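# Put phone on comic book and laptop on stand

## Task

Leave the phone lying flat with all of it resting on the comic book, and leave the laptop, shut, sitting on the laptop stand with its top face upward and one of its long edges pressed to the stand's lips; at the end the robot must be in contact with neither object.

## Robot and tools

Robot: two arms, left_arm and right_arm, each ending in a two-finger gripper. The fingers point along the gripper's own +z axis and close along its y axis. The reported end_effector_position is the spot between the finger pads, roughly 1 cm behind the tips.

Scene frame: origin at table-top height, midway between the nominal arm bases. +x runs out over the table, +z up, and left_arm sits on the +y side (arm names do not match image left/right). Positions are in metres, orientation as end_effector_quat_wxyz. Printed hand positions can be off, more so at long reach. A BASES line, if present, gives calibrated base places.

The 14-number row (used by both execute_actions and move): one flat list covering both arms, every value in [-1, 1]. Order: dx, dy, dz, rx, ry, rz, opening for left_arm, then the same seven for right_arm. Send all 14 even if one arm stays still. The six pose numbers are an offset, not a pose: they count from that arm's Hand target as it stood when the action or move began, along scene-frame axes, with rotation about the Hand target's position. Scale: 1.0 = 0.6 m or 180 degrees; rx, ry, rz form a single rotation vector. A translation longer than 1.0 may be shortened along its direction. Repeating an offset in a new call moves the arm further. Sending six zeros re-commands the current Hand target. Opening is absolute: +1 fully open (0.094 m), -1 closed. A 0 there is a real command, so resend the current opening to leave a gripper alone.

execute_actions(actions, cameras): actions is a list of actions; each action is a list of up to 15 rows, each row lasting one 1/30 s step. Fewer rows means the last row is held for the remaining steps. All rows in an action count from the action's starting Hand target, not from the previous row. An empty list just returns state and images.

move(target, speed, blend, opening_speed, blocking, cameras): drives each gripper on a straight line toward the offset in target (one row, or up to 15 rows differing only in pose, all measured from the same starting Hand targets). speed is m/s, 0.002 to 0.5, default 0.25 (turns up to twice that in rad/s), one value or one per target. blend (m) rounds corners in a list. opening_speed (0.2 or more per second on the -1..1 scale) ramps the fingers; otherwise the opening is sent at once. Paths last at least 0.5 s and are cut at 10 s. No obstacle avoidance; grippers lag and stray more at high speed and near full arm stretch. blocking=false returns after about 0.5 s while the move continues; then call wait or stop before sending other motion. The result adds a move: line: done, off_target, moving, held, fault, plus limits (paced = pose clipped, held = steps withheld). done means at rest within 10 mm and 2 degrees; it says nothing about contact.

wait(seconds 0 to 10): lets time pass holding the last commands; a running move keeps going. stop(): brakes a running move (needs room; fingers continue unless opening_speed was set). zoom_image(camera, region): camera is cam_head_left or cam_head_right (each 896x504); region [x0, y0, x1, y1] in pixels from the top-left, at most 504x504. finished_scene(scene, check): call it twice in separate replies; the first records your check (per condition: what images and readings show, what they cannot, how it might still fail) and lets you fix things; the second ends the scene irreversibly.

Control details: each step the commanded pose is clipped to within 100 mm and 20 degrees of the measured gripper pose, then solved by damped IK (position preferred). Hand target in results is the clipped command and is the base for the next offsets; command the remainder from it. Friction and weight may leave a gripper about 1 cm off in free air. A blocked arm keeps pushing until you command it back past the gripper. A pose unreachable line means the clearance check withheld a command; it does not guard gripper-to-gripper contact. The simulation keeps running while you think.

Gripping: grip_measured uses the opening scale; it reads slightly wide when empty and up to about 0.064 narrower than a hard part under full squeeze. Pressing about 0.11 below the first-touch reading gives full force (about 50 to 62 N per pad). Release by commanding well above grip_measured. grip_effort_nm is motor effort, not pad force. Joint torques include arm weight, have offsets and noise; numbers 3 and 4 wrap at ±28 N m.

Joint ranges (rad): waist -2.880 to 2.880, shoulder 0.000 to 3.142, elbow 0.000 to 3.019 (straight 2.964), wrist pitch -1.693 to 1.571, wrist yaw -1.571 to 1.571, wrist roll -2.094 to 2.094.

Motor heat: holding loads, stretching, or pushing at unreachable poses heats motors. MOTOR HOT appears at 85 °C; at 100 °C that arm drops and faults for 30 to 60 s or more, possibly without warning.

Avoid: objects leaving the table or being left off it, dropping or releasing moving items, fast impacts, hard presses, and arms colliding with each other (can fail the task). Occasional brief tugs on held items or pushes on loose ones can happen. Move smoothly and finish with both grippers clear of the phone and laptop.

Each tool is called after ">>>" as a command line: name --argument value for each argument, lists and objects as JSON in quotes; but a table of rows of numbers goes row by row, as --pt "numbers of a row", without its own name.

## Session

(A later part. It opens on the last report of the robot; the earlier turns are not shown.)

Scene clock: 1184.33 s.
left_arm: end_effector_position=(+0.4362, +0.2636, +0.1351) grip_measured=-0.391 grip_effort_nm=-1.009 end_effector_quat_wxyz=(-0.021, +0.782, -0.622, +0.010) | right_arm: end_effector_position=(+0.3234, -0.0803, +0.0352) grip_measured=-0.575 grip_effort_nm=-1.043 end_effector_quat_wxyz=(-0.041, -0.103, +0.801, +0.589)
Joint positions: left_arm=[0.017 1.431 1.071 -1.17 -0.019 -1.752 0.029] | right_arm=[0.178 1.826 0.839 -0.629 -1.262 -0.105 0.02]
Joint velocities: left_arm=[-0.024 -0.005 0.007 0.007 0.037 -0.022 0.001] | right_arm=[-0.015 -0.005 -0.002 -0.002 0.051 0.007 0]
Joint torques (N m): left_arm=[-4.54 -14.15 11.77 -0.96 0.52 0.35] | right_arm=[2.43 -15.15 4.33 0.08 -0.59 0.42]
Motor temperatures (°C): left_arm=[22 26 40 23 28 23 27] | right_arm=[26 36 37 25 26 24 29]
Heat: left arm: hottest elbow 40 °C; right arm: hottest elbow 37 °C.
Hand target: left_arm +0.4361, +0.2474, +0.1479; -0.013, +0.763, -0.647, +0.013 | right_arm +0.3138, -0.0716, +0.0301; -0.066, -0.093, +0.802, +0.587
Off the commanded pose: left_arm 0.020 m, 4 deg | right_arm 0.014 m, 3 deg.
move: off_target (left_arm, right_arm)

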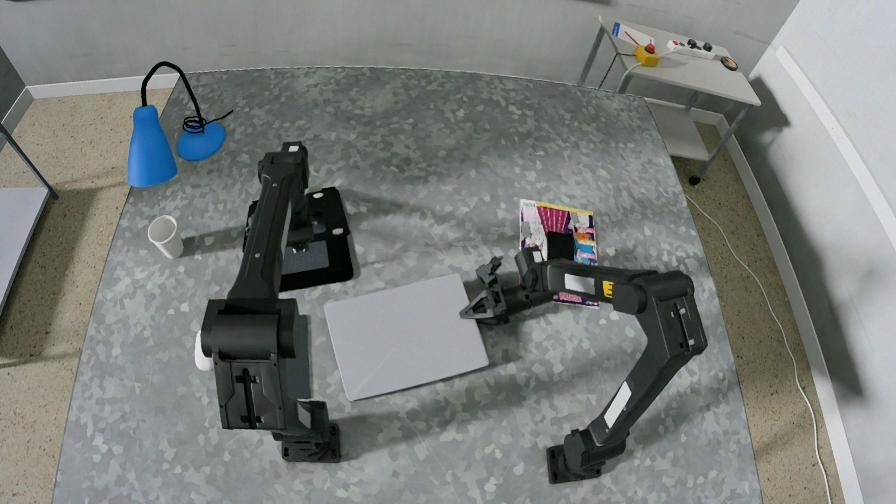

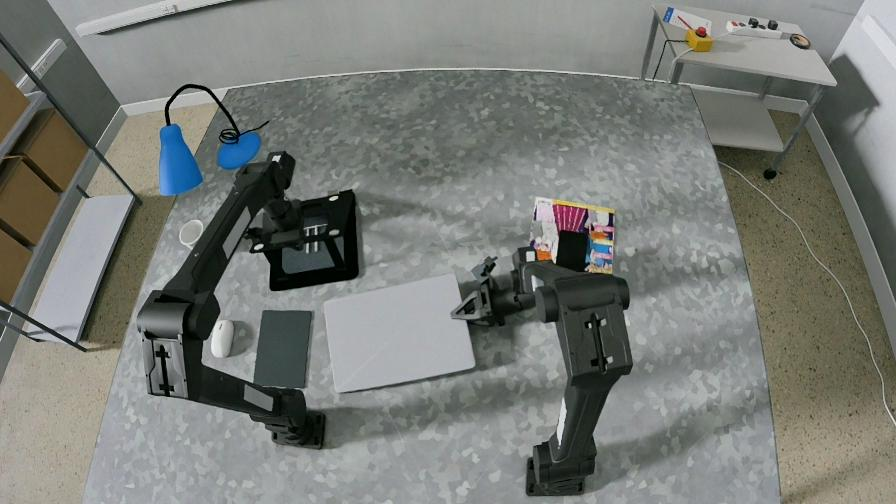

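>>> move --pt "0.03 -0.06 0.01 0 0 -0.03 -0.95 0 0 0 0 0 0 -0.95" --pt "0.05 -0.16 0.01 0 0 -0.08 -0.95 0 0 0 0 0 0 -0.95" --speed 0.07 --blend 0.03

>>> zoom_image --camera "cam_head_right" --region '[200, 170, 400, 320]'

Scene clock: 1193.47 s.
left_arm: end_effector_position=(+0.4504, +0.1719, +0.1414) grip_measured=-0.395 grip_effort_nm=-1.009 end_effector_quat_wxyz=(-0.016, +0.713, -0.701, +0.004) | right_arm: end_effector_position=(+0.3234, -0.0803, +0.0352) grip_measured=-0.575 grip_effort_nm=-1.038 end_effector_quat_wxyz=(-0.041, -0.103, +0.801, +0.589)
Joint positions: left_arm=[-0.204 1.486 1.148 -1.209 -0.022 -1.764 0.028] | right_arm=[0.178 1.826 0.839 -0.629 -1.262 -0.105 0.02]
Joint velocities: left_arm=[-0.005 -0.015 0.022 -0.007 -0.022 0.037 -0.001] | right_arm=[0.015 0.005 -0.007 -0.007 0.022 -0.007 -0.001]
Joint torques (N m): left_arm=[-4.13 -12.04 15.31 -0.36 0.68 0.68] | right_arm=[2.37 -15.27 4.3 0.06 -0.59 0.42]
Motor temperatures (°C): left_arm=[22 26 40 24 28 24 28] | right_arm=[26 36 37 25 26 24 29]
Heat: left arm: hottest elbow 40 °C; right arm: hottest elbow 37 °C.
Hand target: left_arm +0.4651, +0.1510, +0.1546; -0.011, +0.676, -0.737, +0.015 | right_arm +0.3138, -0.0716, +0.0301; -0.066, -0.093, +0.802, +0.587
Off the commanded pose: left_arm 0.029 m, 6 deg | right_arm 0.014 m, 3 deg.
move: off_target (left_arm, right_arm); blend cut to 0.0237 m at target 1

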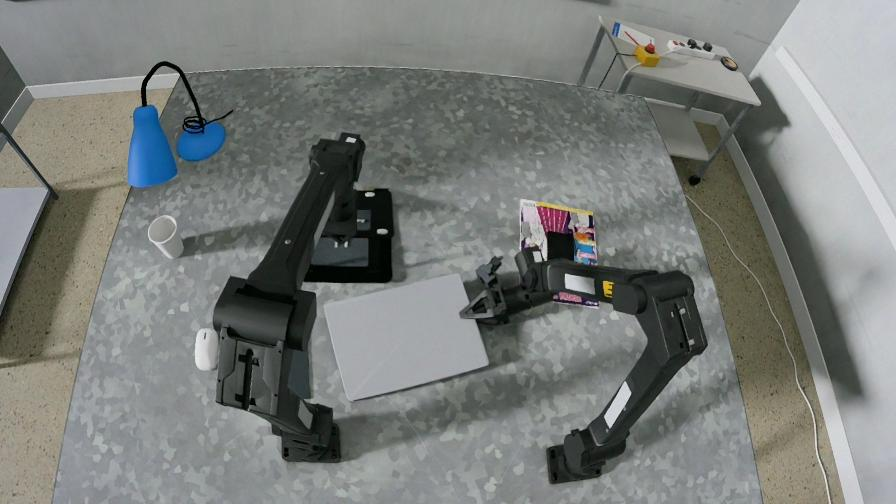

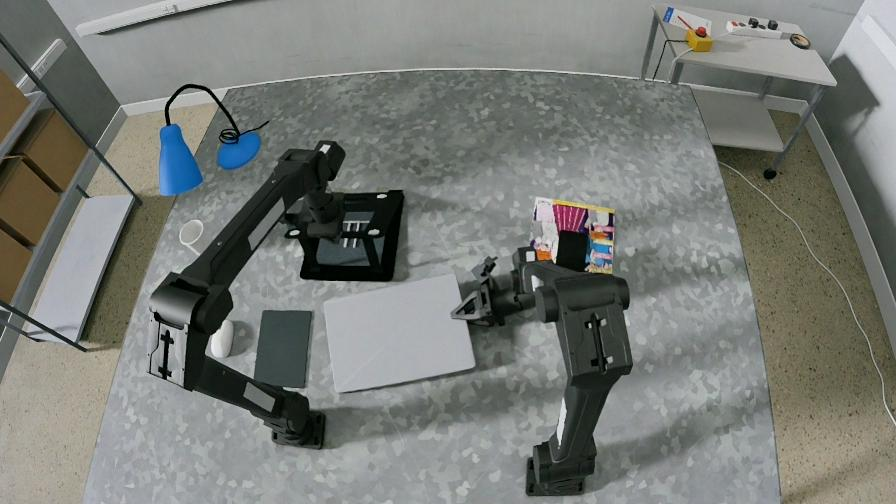

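Scaled by 2.520.

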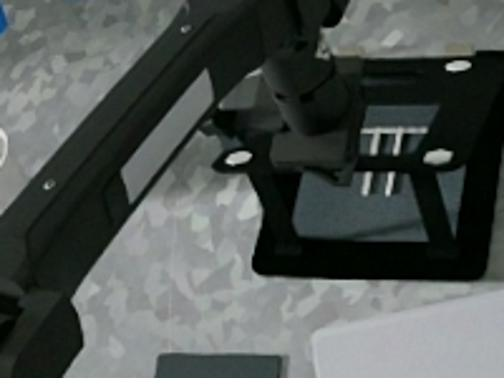

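>>> move --pt "0.03 0 0.0 0 0 0 -0.95 0 0 0 0 0 0 -0.95" --pt "0.03 -0.09 0.01 0 0 0 -0.95 0 0 0 0 0 0 -0.95" --speed 0.07 --blend 0.01

>>> zoom_image --camera "cam_head_right" --region '[250, 170, 450, 320]'

Scene clock: 1203.87 s.
left_arm: end_effector_position=(+0.4688, +0.1187, +0.1447) grip_measured=-0.396 grip_effort_nm=-1.009 end_effector_quat_wxyz=(-0.012, +0.700, -0.714, +0.001) | right_arm: end_effector_position=(+0.3234, -0.0803, +0.0352) grip_measured=-0.575 grip_effort_nm=-1.038 end_effector_quat_wxyz=(-0.041, -0.103, +0.801, +0.589)
Joint positions: left_arm=[-0.312 1.564 1.246 -1.239 -0.02 -1.835 0.028] | right_arm=[0.178 1.826 0.839 -0.629 -1.262 -0.105 0.02]
Joint velocities: left_arm=[-0.024 -0.015 -0.002 -0.012 0.037 0.037 0.001] | right_arm=[-0.005 -0.024 -0.007 -0.002 -0.022 -0.066 0]
Joint torques (N m): left_arm=[-3.6 -13.86 15.58 -0.42 0.44 0.4] | right_arm=[2.37 -15.27 4.3 0.08 -0.6 0.43]
Motor temperatures (°C): left_arm=[22 26 42 23 28 24 28] | right_arm=[26 36 37 25 26 24 29]
Heat: left arm: hottest elbow 42 °C; right arm: hottest elbow 37 °C.
Hand target: left_arm +0.4827, +0.0967, +0.1607; -0.011, +0.676, -0.737, +0.016 | right_arm +0.3138, -0.0716, +0.0301; -0.066, -0.093, +0.802, +0.587
Off the commanded pose: left_arm 0.031 m, 4 deg | right_arm 0.014 m, 3 deg.
move: off_target (left_arm, right_arm); blend cut to 0.0096 m at target 1

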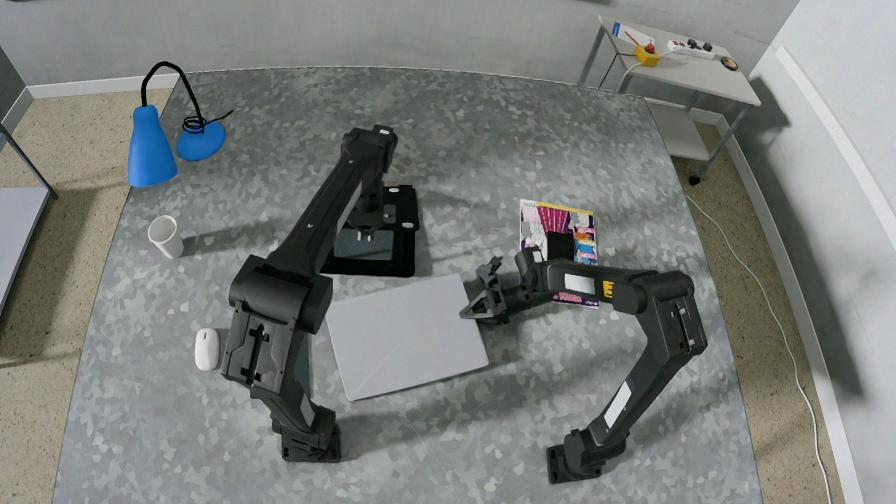

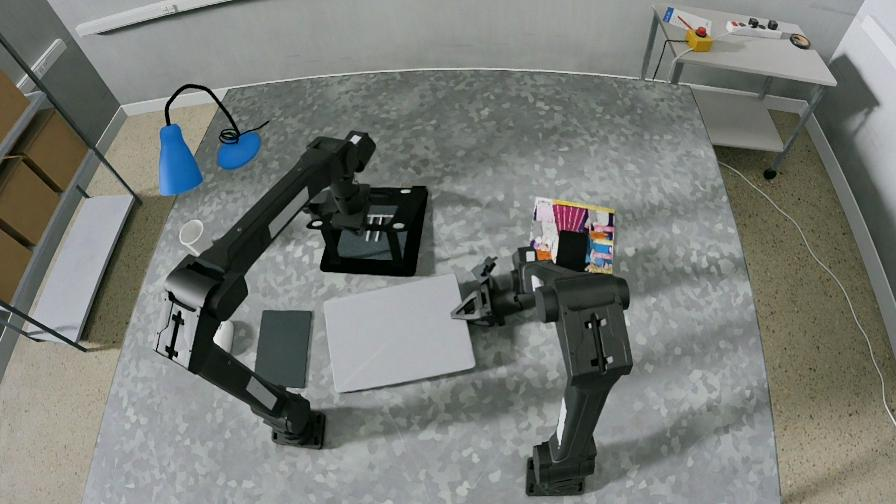

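Scaled by 2.520.

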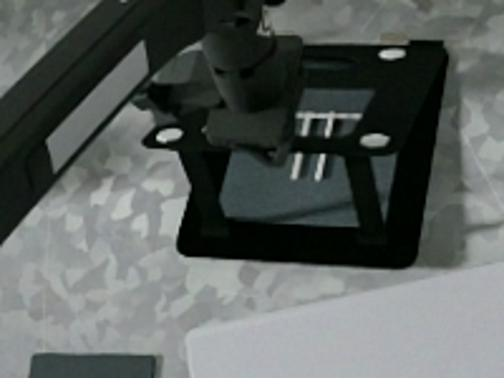

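>>> move --target '[-0.012,0.02,-0.06,0,0,0,-0.95,0,0,0,0,0,0,-0.95]' --speed 0.05

>>> zoom_image --camera "cam_head_right" --region '[250, 170, 450, 320]'

Scene clock: 1209.13 s.
left_arm: end_effector_position=(+0.4768, +0.1160, +0.1382) grip_measured=-0.399 grip_effort_nm=-1.004 end_effector_quat_wxyz=(-0.021, +0.696, -0.718, +0.019) | right_arm: end_effector_position=(+0.3234, -0.0803, +0.0352) grip_measured=-0.575 grip_effort_nm=-1.033 end_effector_quat_wxyz=(-0.041, -0.103, +0.801, +0.589)
Joint positions: left_arm=[-0.312 1.566 1.231 -1.181 -0.017 -1.822 0.028] | right_arm=[0.178 1.826 0.839 -0.629 -1.262 -0.105 0.02]
Joint velocities: left_arm=[-0.015 0.015 0.007 0.002 -0.081 -0.051 -0.001] | right_arm=[-0.015 -0.005 -0.002 -0.017 -0.081 -0.051 0]
Joint torques (N m): left_arm=[-2.32 -13.22 8.5 0.99 0.37 0.44] | right_arm=[2.37 -15.21 4.33 0.08 -0.59 0.42]
Motor temperatures (°C): left_arm=[22 26 41 23 28 24 28] | right_arm=[26 36 37 25 26 24 29]
Heat: left arm: hottest elbow 41 °C; right arm: hottest elbow 37 °C.
Hand target: left_arm +0.4751, +0.1086, +0.1248; -0.011, +0.676, -0.737, +0.015 | right_arm +0.3138, -0.0716, +0.0301; -0.066, -0.093, +0.802, +0.587
Off the commanded pose: left_arm 0.015 m, 3 deg | right_arm 0.014 m, 3 deg.
move: off_target (left_arm, right_arm)

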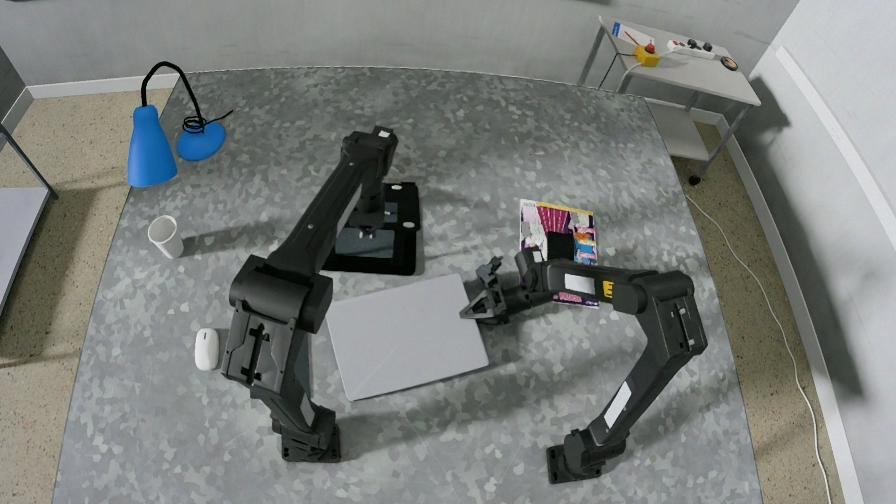

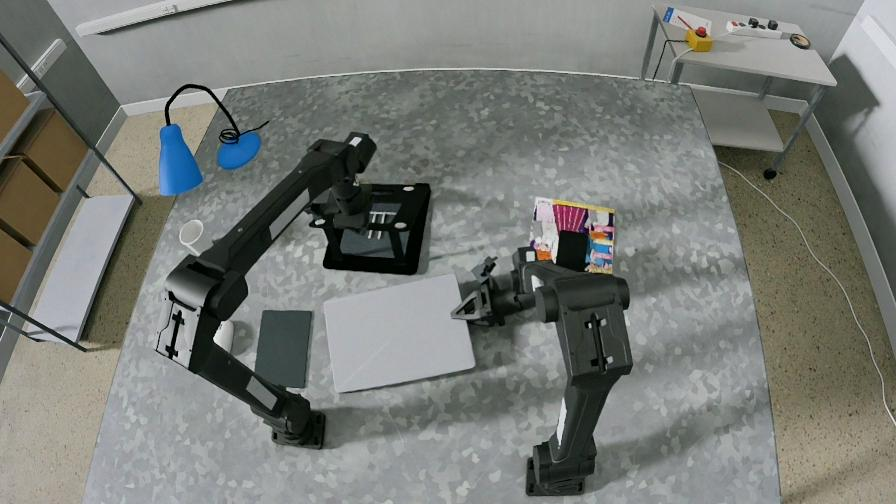

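Scaled by 2.520.

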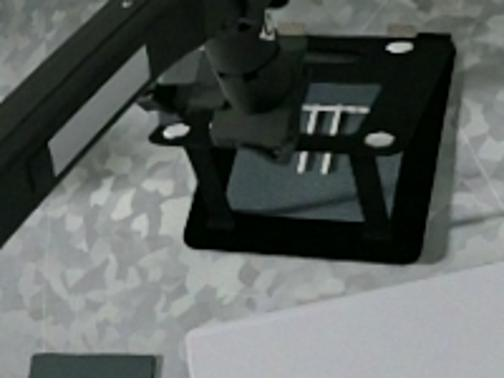

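>>> move --target '[0.0,0.005,0,0,0,0,0.1,0,0,0,0,0,0,-0.95]' --speed 0.05 --opening_speed 0.3

>>> zoom_image --camera "cam_head_right" --region '[280, 170, 440, 290]'

Scene clock: 1214.93 s.
left_arm: end_effector_position=(+0.4751, +0.1146, +0.1316) grip_measured=+0.097 grip_effort_nm=0.125 end_effector_quat_wxyz=(+0.014, -0.681, +0.732, -0.017) | right_arm: end_effector_position=(+0.3234, -0.0803, +0.0352) grip_measured=-0.575 grip_effort_nm=-1.038 end_effector_quat_wxyz=(-0.041, -0.103, +0.801, +0.589)
Joint positions: left_arm=[-0.312 1.575 1.223 -1.175 -0.007 -1.782 0.052] | right_arm=[0.178 1.826 0.839 -0.629 -1.262 -0.105 0.02]
Joint velocities: left_arm=[-0.005 0.015 -0.012 -0.002 -0.007 -0.081 0] | right_arm=[-0.015 -0.005 0.002 -0.017 0.022 -0.051 0]
Joint torques (N m): left_arm=[-2.67 -13.39 8.85 0.61 0 0.11] | right_arm=[2.37 -15.21 4.34 0.06 -0.59 0.42]
Motor temperatures (°C): left_arm=[22 27 41 23 28 24 28] | right_arm=[26 36 37 25 26 24 29]
Heat: left arm: hottest elbow 41 °C; right arm: hottest elbow 37 °C.
Hand target: left_arm +0.4752, +0.1116, +0.1248; -0.011, +0.676, -0.737, +0.016 | right_arm +0.3138, -0.0716, +0.0301; -0.066, -0.093, +0.802, +0.587
Off the commanded pose: left_arm 0.007 m, 1 deg | right_arm 0.014 m, 3 deg.
move: off_target (right_arm)

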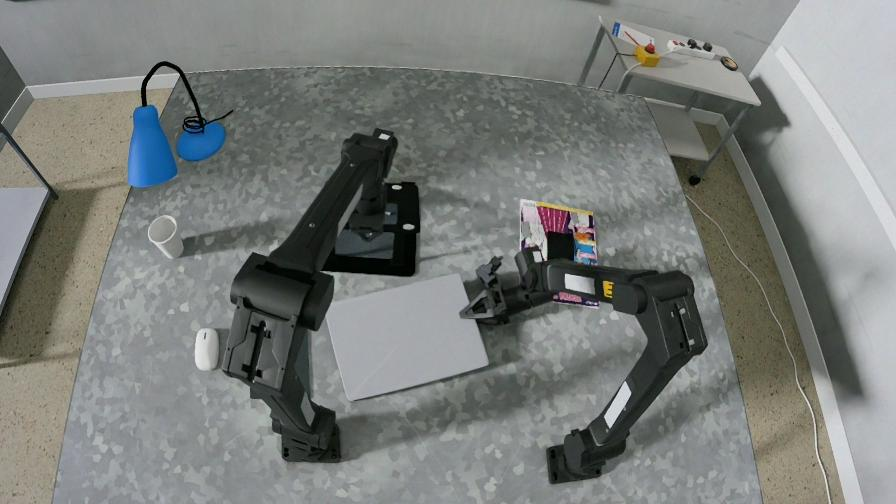

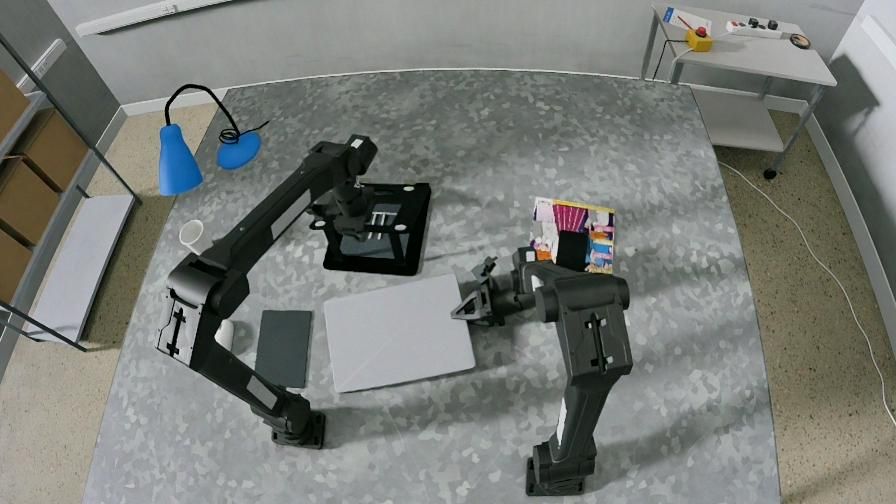

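Scaled by 3.150.

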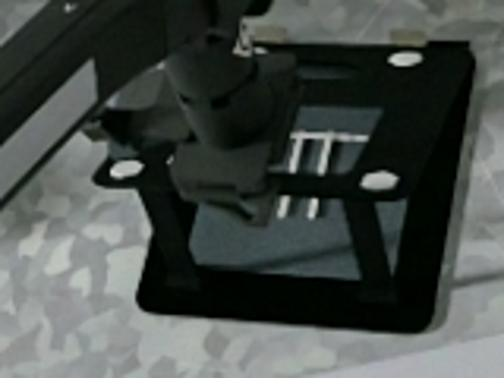

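>>> move --pt "0 0 0.24 0 0 0 0.1 0 0 0 0 0 0 -0.95" --pt "-0.36 0.333 0.14 0 0 -0.4256 0.1 0 0 0 0 0 0 -0.95" --speed 0.2 --blend 0.03

>>> zoom_image --camera "cam_head_right" --region '[280, 170, 440, 290]'

Scene clock: 1224.73 s.
left_arm: end_effector_position=(+0.2688, +0.3143, +0.2091) grip_measured=+0.099 grip_effort_nm=0.090 end_effector_quat_wxyz=(-0.003, -0.071, +0.997, -0.015) | right_arm: end_effector_position=(+0.3234, -0.0803, +0.0352) grip_measured=-0.575 grip_effort_nm=-1.038 end_effector_quat_wxyz=(-0.041, -0.103, +0.801, +0.589)
Joint positions: left_arm=[0.288 0.985 0.909 -1.508 0.028 0.174 0.052] | right_arm=[0.178 1.826 0.839 -0.629 -1.262 -0.105 0.02]
Joint velocities: left_arm=[-0.005 -0.005 0.007 -0.007 0.022 -0.007 -0.001] | right_arm=[-0.024 0.005 -0.002 0.002 0.007 -0.037 0]
Joint torques (N m): left_arm=[-0.09 -6.77 9.36 -0.05 0.14 0.09] | right_arm=[2.37 -15.27 4.33 0.06 -0.6 0.42]
Motor temperatures (°C): left_arm=[22 27 40 23 28 24 28] | right_arm=[26 36 36 25 26 24 29]
Heat: left arm: hottest elbow 40 °C; right arm: hottest shoulder 36 °C.
Hand target: left_arm +0.2623, +0.3154, +0.2090; -0.003, -0.073, +0.997, -0.017 | right_arm +0.3138, -0.0716, +0.0301; -0.066, -0.093, +0.802, +0.587
Off the commanded pose: left_arm 0.010 m, 1 deg | right_arm 0.014 m, 3 deg.
move: off_target (right_arm)

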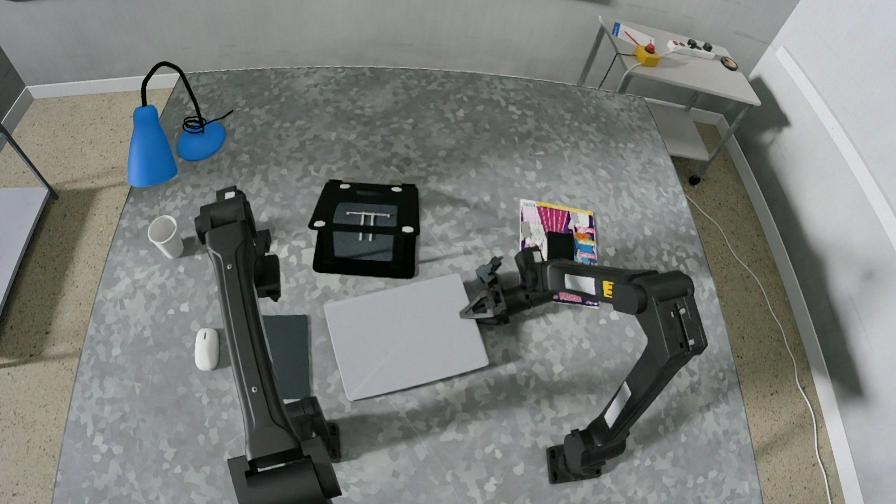

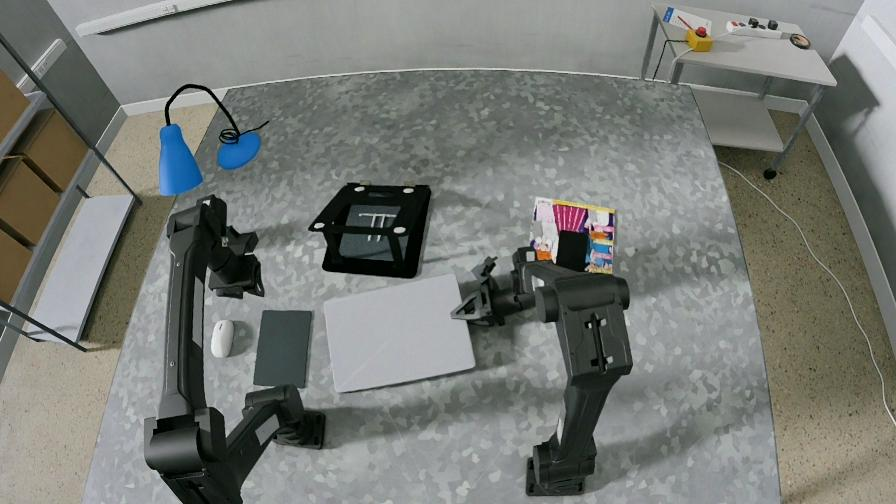

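Scaled by 3.150.

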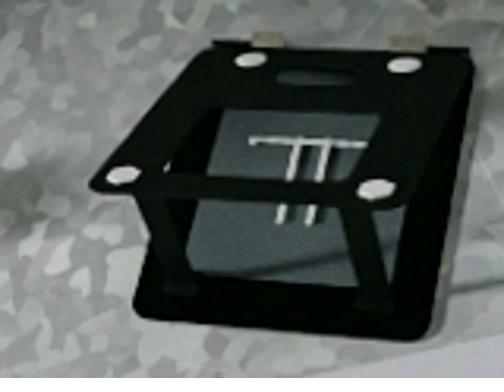

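>>> move --target '[-0.02,-0.07,-0.09,-0.356,-0.061,0,-0.1,0,0,0,0,0,0,-0.95]' --speed 0.18 --cameras '[]'

>>> move --target '[0.015,0,-0.1,0,0,0,-0.1,0,0,0,0,0,0,-0.95]' --speed 0.12

Scene clock: 1231.50 s.
left_arm: end_effector_position=(+0.2513, +0.2705, +0.1546) grip_measured=-0.098 grip_effort_nm=-0.081 end_effector_quat_wxyz=(+0.077, -0.075, +0.866, -0.489) | right_arm: end_effector_position=(+0.3234, -0.0803, +0.0352) grip_measured=-0.575 grip_effort_nm=-1.038 end_effector_quat_wxyz=(-0.041, -0.103, +0.801, +0.589)
Joint positions: left_arm=[0.725 1.289 0.694 -1.667 0.848 0.903 0.042] | right_arm=[0.178 1.826 0.839 -0.629 -1.262 -0.105 0.02]
Joint velocities: left_arm=[-0.005 0.005 0.007 0.017 0.007 0.022 0] | right_arm=[0.005 -0.005 -0.012 0.002 -0.051 -0.007 0]
Joint torques (N m): left_arm=[-0.5 -6.65 6.58 -1.37 0.52 0.19] | right_arm=[2.37 -15.27 4.3 0.06 -0.61 0.42]
Motor temperatures (°C): left_arm=[22 27 40 23 28 24 27] | right_arm=[26 36 36 25 26 24 29]
Heat: left arm: hottest elbow 40 °C; right arm: hottest shoulder 36 °C.
Hand target: left_arm +0.2472, +0.2709, +0.1544; +0.040, -0.057, +0.832, -0.551 | right_arm +0.3138, -0.0716, +0.0301; -0.066, -0.093, +0.802, +0.587
Off the commanded pose: left_arm 0.003 m, 9 deg | right_arm 0.014 m, 3 deg.
joint sent to its limit (left arm) — joint 4 (wrist pitch), lower limit. The joint targets are off in position and orientation.
move: off_target (left_arm, right_arm)
No camera images: "cameras" was empty.

Scene clock: 1232.90 s.
left_arm: end_effector_position=(+0.2545, +0.2718, +0.0972) grip_measured=-0.098 grip_effort_nm=-0.085 end_effector_quat_wxyz=(+0.038, -0.064, +0.832, -0.550) | right_arm: end_effector_position=(+0.3234, -0.0803, +0.0352) grip_measured=-0.575 grip_effort_nm=-1.038 end_effector_quat_wxyz=(-0.041, -0.103, +0.801, +0.589)
Joint positions: left_arm=[0.724 1.584 0.682 -1.599 0.857 1.049 0.042] | right_arm=[0.178 1.826 0.839 -0.629 -1.262 -0.105 0.02]
Joint velocities: left_arm=[0.005 -0.005 -0.002 -0.007 -0.095 0.007 0] | right_arm=[-0.005 0.005 -0.017 -0.002 -0.022 0.007 0]
Joint torques (N m): left_arm=[-2.14 -9 4.81 -0.84 0.42 0.19] | right_arm=[2.32 -15.21 4.31 0.08 -0.6 0.42]
Motor temperatures (°C): left_arm=[22 27 40 23 28 24 27] | right_arm=[26 36 36 25 26 24 29]
Heat: left arm: hottest elbow 40 °C; right arm: hottest shoulder 36 °C.
Hand target: left_arm +0.2563, +0.2700, +0.0951; +0.039, -0.056, +0.832, -0.551 | right_arm +0.3138, -0.0716, +0.0301; -0.066, -0.093, +0.802, +0.587
Off the commanded pose: left_arm 0.003 m, 1 deg | right_arm 0.014 m, 3 deg.
move: off_target (right_arm)

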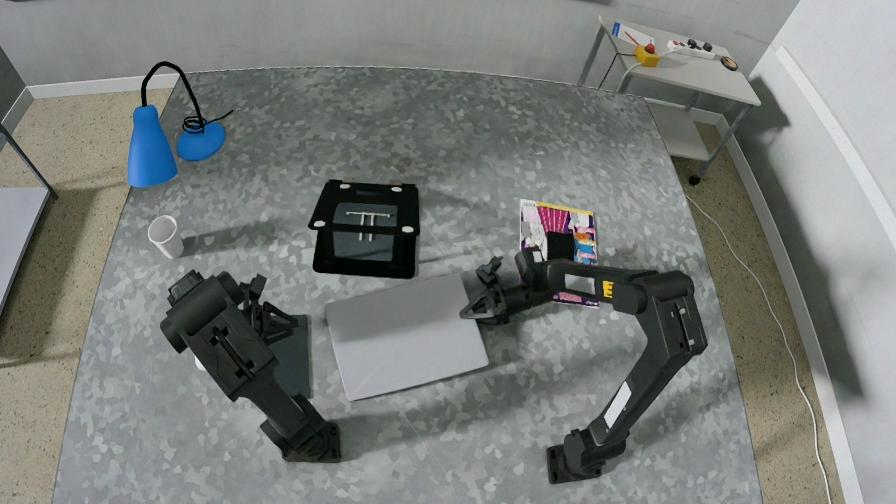

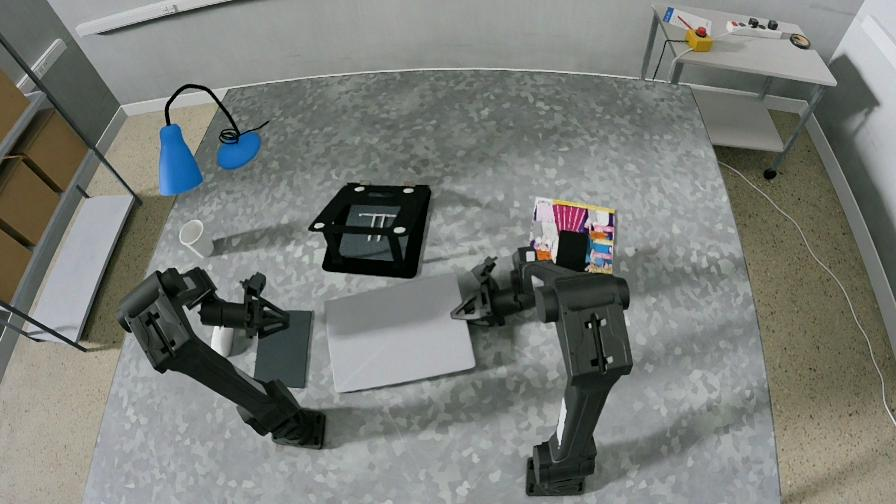

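>>> move --pt "0.006 0 -0.107 0 0 0 -0.1 0 0 0 0 0 0 -0.95" --pt "0.006 -0.12 -0.103 0 0 0 -0.1 0 0 0 0 0 0 -0.95" --speed 0.06

>>> zoom_image --camera "cam_head_right" --region '[220, 260, 360, 400]'

>>> zoom_image --camera "cam_head_left" --region '[240, 260, 380, 400]'

Scene clock: 1239.60 s.
left_arm: end_effector_position=(+0.2614, +0.2019, +0.0317) grip_measured=-0.098 grip_effort_nm=-0.085 end_effector_quat_wxyz=(+0.038, -0.062, +0.830, -0.553) | right_arm: end_effector_position=(+0.3234, -0.0803, +0.0352) grip_measured=-0.575 grip_effort_nm=-1.038 end_effector_quat_wxyz=(-0.041, -0.103, +0.801, +0.589)
Joint positions: left_arm=[0.487 1.668 0.527 -1.147 1.034 0.786 0.042] | right_arm=[0.178 1.826 0.839 -0.629 -1.262 -0.105 0.02]
Joint velocities: left_arm=[0.005 -0.015 -0.012 -0.017 -0.037 -0.007 0] | right_arm=[-0.005 0.015 0.017 0.002 -0.037 0.007 0]
Joint torques (N m): left_arm=[-2.9 -10.64 2.44 -0.54 0.53 -0.04] | right_arm=[2.37 -15.33 4.31 0.08 -0.59 0.42]
Motor temperatures (°C): left_arm=[22 27 39 23 28 24 27] | right_arm=[26 36 36 25 26 24 30]
Heat: left arm: hottest elbow 39 °C; right arm: hottest shoulder 36 °C.
Hand target: left_arm +0.2605, +0.1979, +0.0342; +0.040, -0.056, +0.832, -0.551 | right_arm +0.3138, -0.0716, +0.0301; -0.066, -0.093, +0.802, +0.587
Off the commanded pose: left_arm 0.005 m, 1 deg | right_arm 0.014 m, 3 deg.
move: off_target (right_arm)

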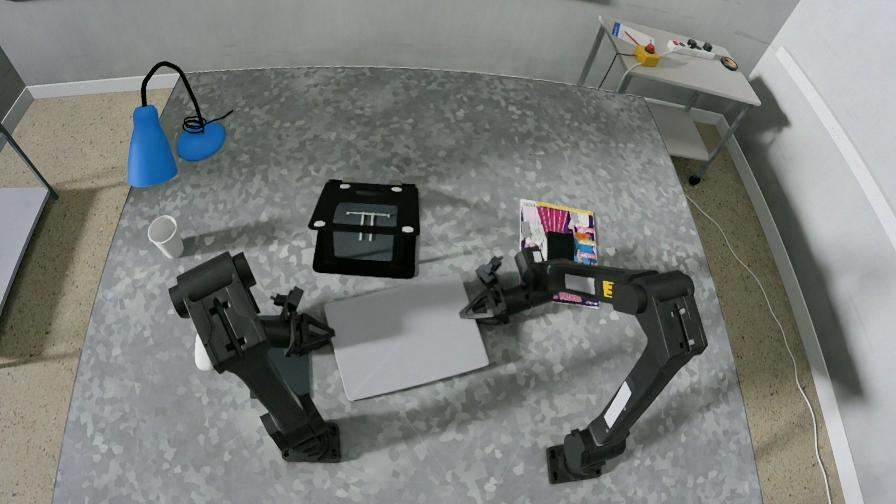

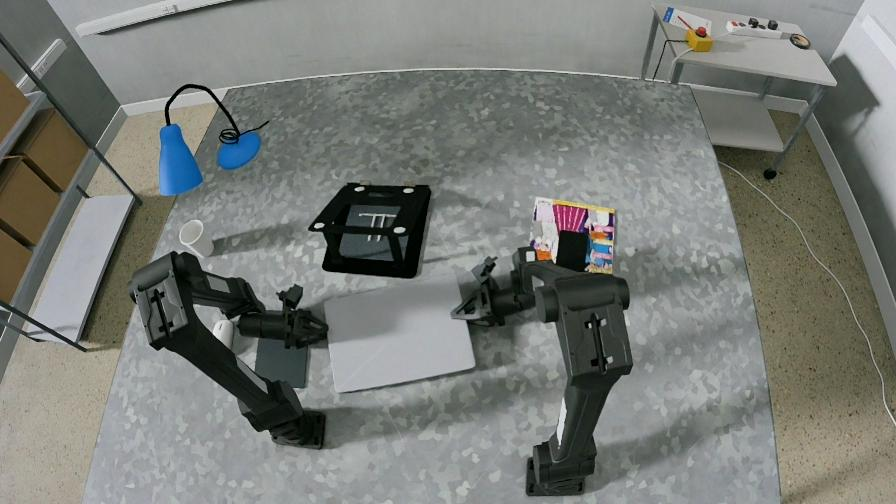

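Scaled by 3.600.

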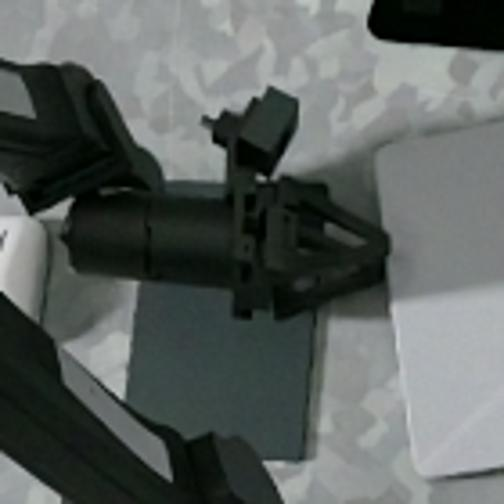

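Scaled by 3.600.

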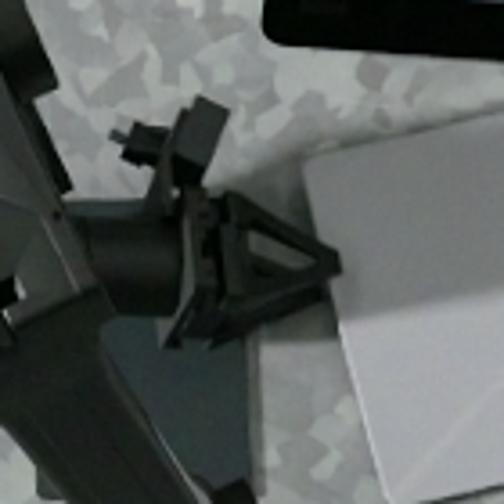

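>>> move --target '[0,-0.05,0,0,0,0,-0.1,0,0,0,0,0,0,-0.95]' --speed 0.05

>>> zoom_image --camera "cam_head_left" --region '[250, 160, 600, 450]'

Scene clock: 1254.73 s.
left_arm: end_effector_position=(+0.2639, +0.1779, +0.0279) grip_measured=-0.098 grip_effort_nm=-0.081 end_effector_quat_wxyz=(+0.043, -0.062, +0.836, -0.544) | right_arm: end_effector_position=(+0.3234, -0.0803, +0.0352) grip_measured=-0.575 grip_effort_nm=-1.038 end_effector_quat_wxyz=(-0.041, -0.103, +0.801, +0.589)
Joint positions: left_arm=[0.386 1.601 0.47 -0.968 1.084 0.589 0.042] | right_arm=[0.178 1.826 0.839 -0.629 -1.262 -0.105 0.02]
Joint velocities: left_arm=[0.015 -0.005 -0.002 -0.007 -0.007 0.007 -0.001] | right_arm=[0.005 0.005 -0.012 -0.012 -0.095 -0.081 -0.001]
Joint torques (N m): left_arm=[-3.6 -10.81 2.43 -0.35 1.32 -0.1] | right_arm=[2.32 -15.27 4.3 0.06 -0.61 0.42]
Motor temperatures (°C): left_arm=[22 27 38 23 28 24 27] | right_arm=[26 36 36 25 26 24 30]
Heat: left arm: hottest elbow 38 °C; right arm: hottest shoulder 36 °C.
Hand target: left_arm +0.2608, +0.1682, +0.0343; +0.041, -0.057, +0.832, -0.550 | right_arm +0.3138, -0.0716, +0.0301; -0.066, -0.093, +0.802, +0.587
Off the commanded pose: left_arm 0.012 m, 1 deg | right_arm 0.014 m, 3 deg.
move: off_target (left_arm, right_arm)

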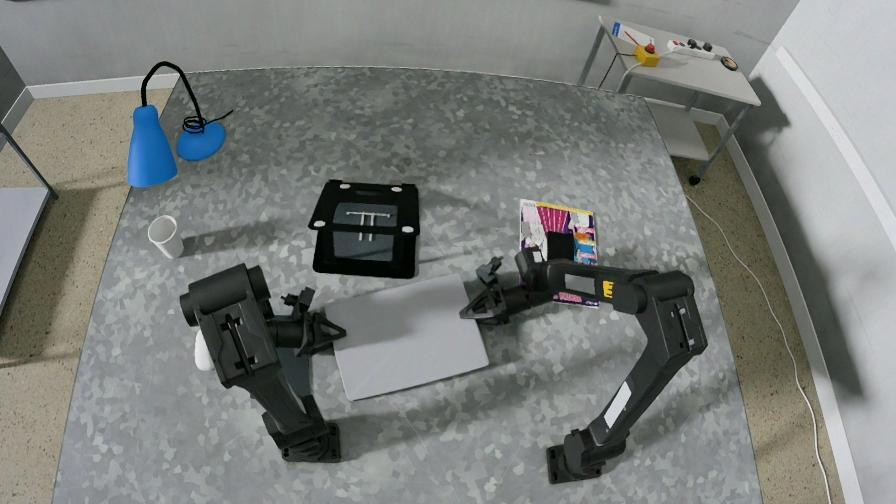

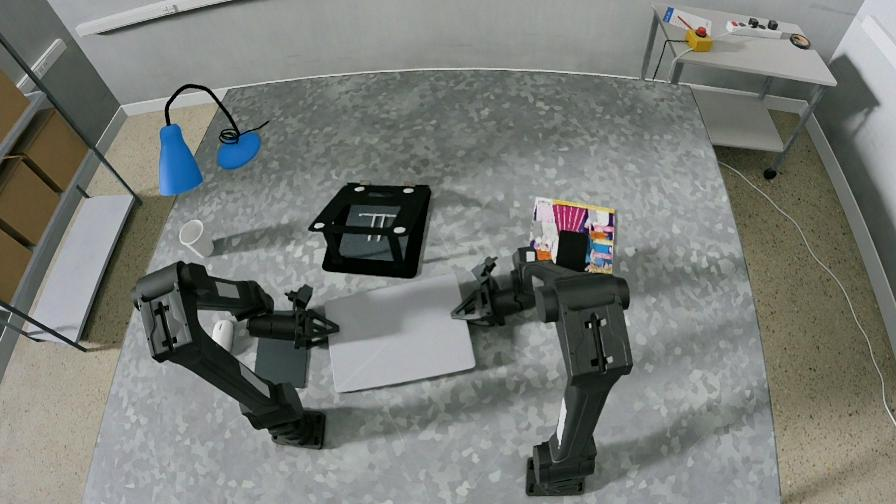

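Scaled by 1.440.

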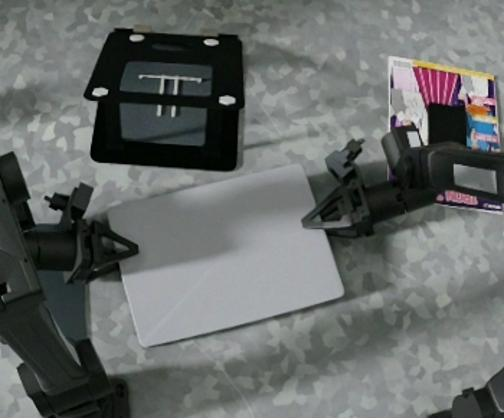

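>>> move --target '[0.005,0.012,-0.003,0,0,0,-0.95,0,0,0,0,0,0,-0.95]' --speed 0.05 --opening_speed 0.4

>>> zoom_image --camera "cam_head_left" --region '[250, 160, 600, 450]'

Scene clock: 1259.07 s.
left_arm: end_effector_position=(+0.2611, +0.1799, +0.0236) grip_measured=-0.534 grip_effort_nm=-1.004 end_effector_quat_wxyz=(+0.040, -0.055, +0.842, -0.535) | right_arm: end_effector_position=(+0.3235, -0.0807, +0.0343) grip_measured=-0.575 grip_effort_nm=-1.043 end_effector_quat_wxyz=(-0.041, -0.103, +0.802, +0.587)
Joint positions: left_arm=[0.39 1.606 0.47 -0.967 1.056 0.604 0.022] | right_arm=[0.177 1.826 0.839 -0.629 -1.257 -0.106 0.02]
Joint velocities: left_arm=[-0.015 -0.015 -0.007 0.002 -0.154 -0.037 0.001] | right_arm=[0.005 0.015 -0.002 -0.002 -0.066 -0.051 0]
Joint torques (N m): left_arm=[-2.26 -8.23 4.23 -1.77 1.83 0.13] | right_arm=[2.43 -15.27 4.31 0.05 -0.78 0.42]
Motor temperatures (°C): left_arm=[22 27 37 23 29 24 27] | right_arm=[26 36 36 25 26 24 30]
Heat: left arm: hottest elbow 37 °C; right arm: hottest shoulder 36 °C.
Hand target: left_arm +0.2638, +0.1754, +0.0325; +0.041, -0.056, +0.832, -0.551 | right_arm +0.3139, -0.0716, +0.0302; -0.066, -0.093, +0.802, +0.587
Off the commanded pose: left_arm 0.010 m, 2 deg | right_arm 0.014 m, 3 deg.
move: off_target (right_arm)

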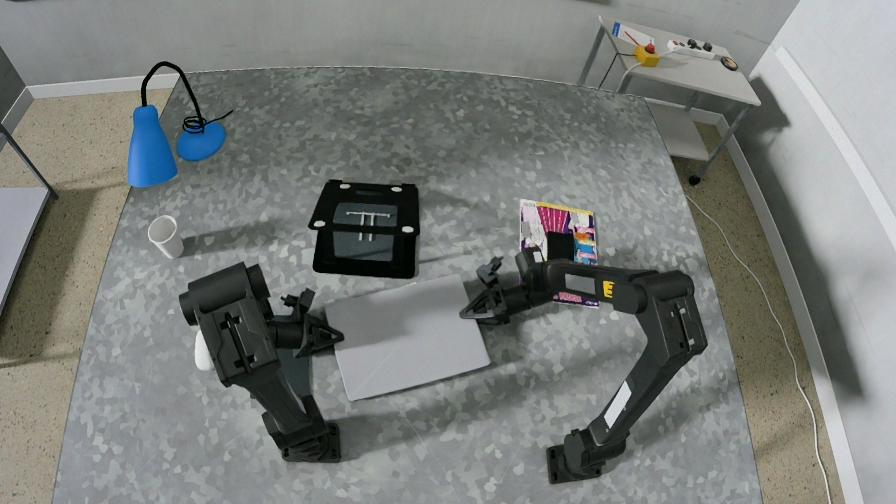

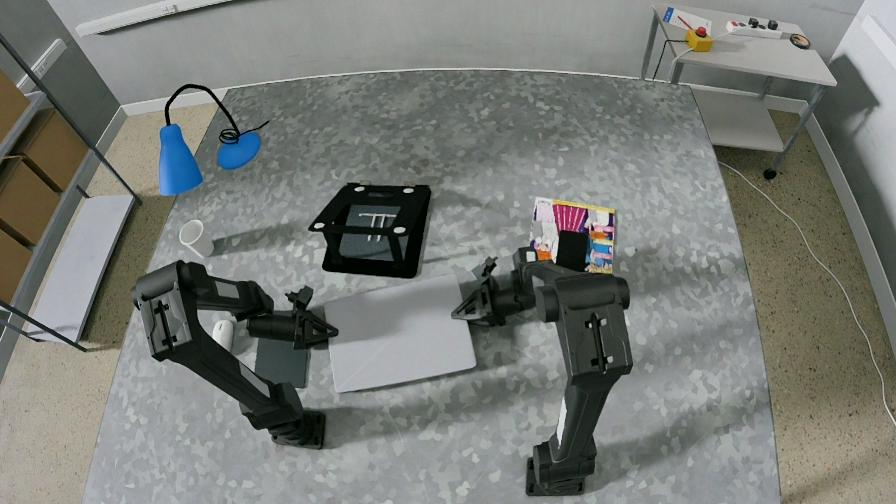

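Scaled by 1.440.

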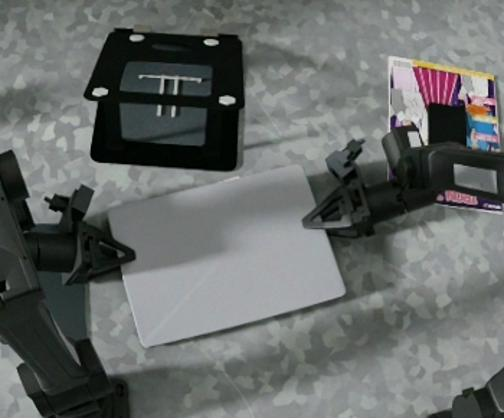

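>>> move --target '[0,0,0.15,0,0,0,-0.95,0,0,0.15,0,0,0,-0.95]' --speed 0.06

>>> zoom_image --camera "cam_head_left" --region '[250, 160, 600, 450]'

Scene clock: 1267.47 s.
left_arm: end_effector_position=(+0.2455, +0.1747, +0.0958) grip_measured=-0.554 grip_effort_nm=-1.009 end_effector_quat_wxyz=(+0.014, -0.074, +0.836, -0.544) | right_arm: end_effector_position=(+0.3082, -0.0866, +0.0984) grip_measured=-0.570 grip_effort_nm=-1.038 end_effector_quat_wxyz=(-0.064, -0.079, +0.803, +0.587)
Joint positions: left_arm=[0.398 1.35 0.495 -1.318 1.053 0.607 0.021] | right_arm=[0.169 1.655 0.839 -0.855 -1.262 -0.094 0.02]
Joint velocities: left_arm=[-0.005 -0.015 0.007 -0.002 0.022 -0.007 -0.001] | right_arm=[-0.015 -0.015 0.017 -0.012 -0.022 -0.037 0]
Joint torques (N m): left_arm=[-2.61 -9.88 10.71 -2.36 1.93 0.26] | right_arm=[3.25 -16.91 9.01 -0.57 -0.69 0.44]
Motor temperatures (°C): left_arm=[22 27 37 24 31 24 28] | right_arm=[26 36 36 25 26 24 30]
Heat: left arm: hottest elbow 37 °C; right arm: hottest shoulder 36 °C.
Hand target: left_arm +0.2634, +0.1762, +0.1217; +0.040, -0.056, +0.832, -0.551 | right_arm +0.3156, -0.0700, +0.1202; -0.066, -0.093, +0.802, +0.587
Off the commanded pose: left_arm 0.032 m, 4 deg | right_arm 0.027 m, 2 deg.
move: off_target (left_arm, right_arm)

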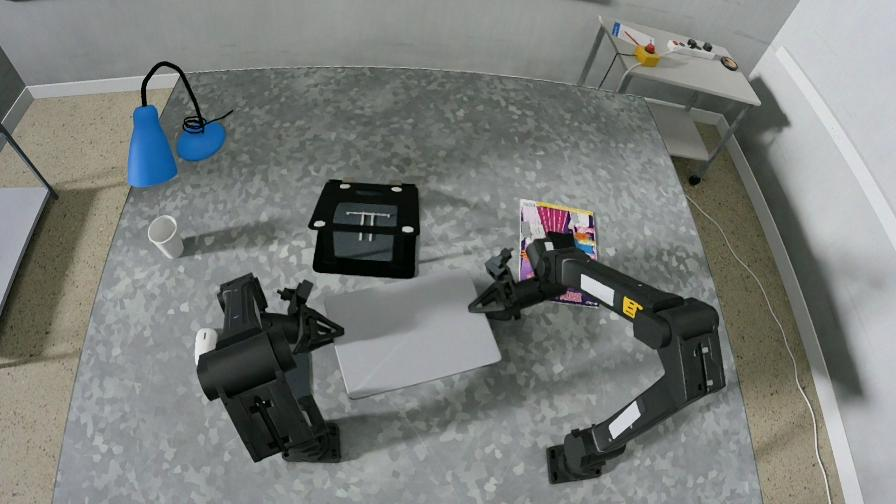

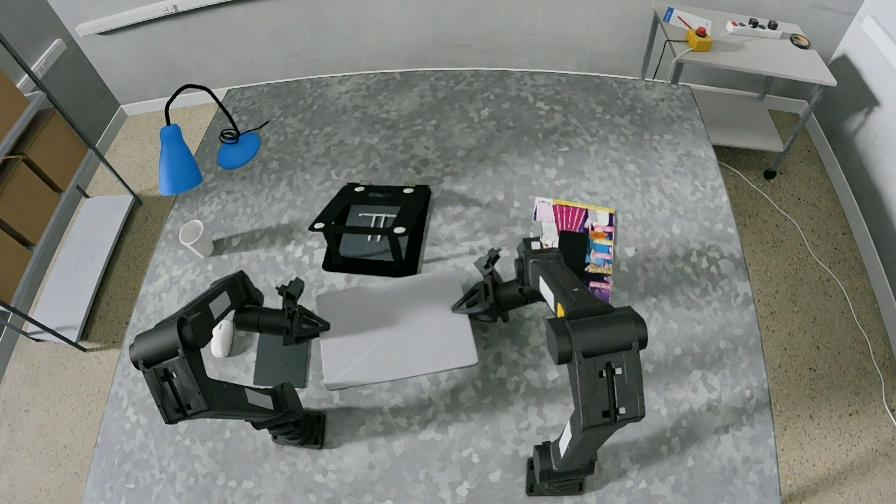

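Scaled by 1.440.

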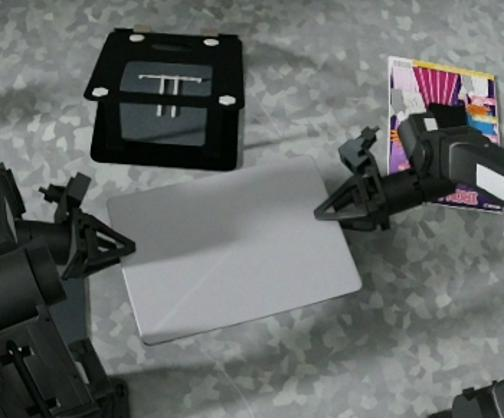

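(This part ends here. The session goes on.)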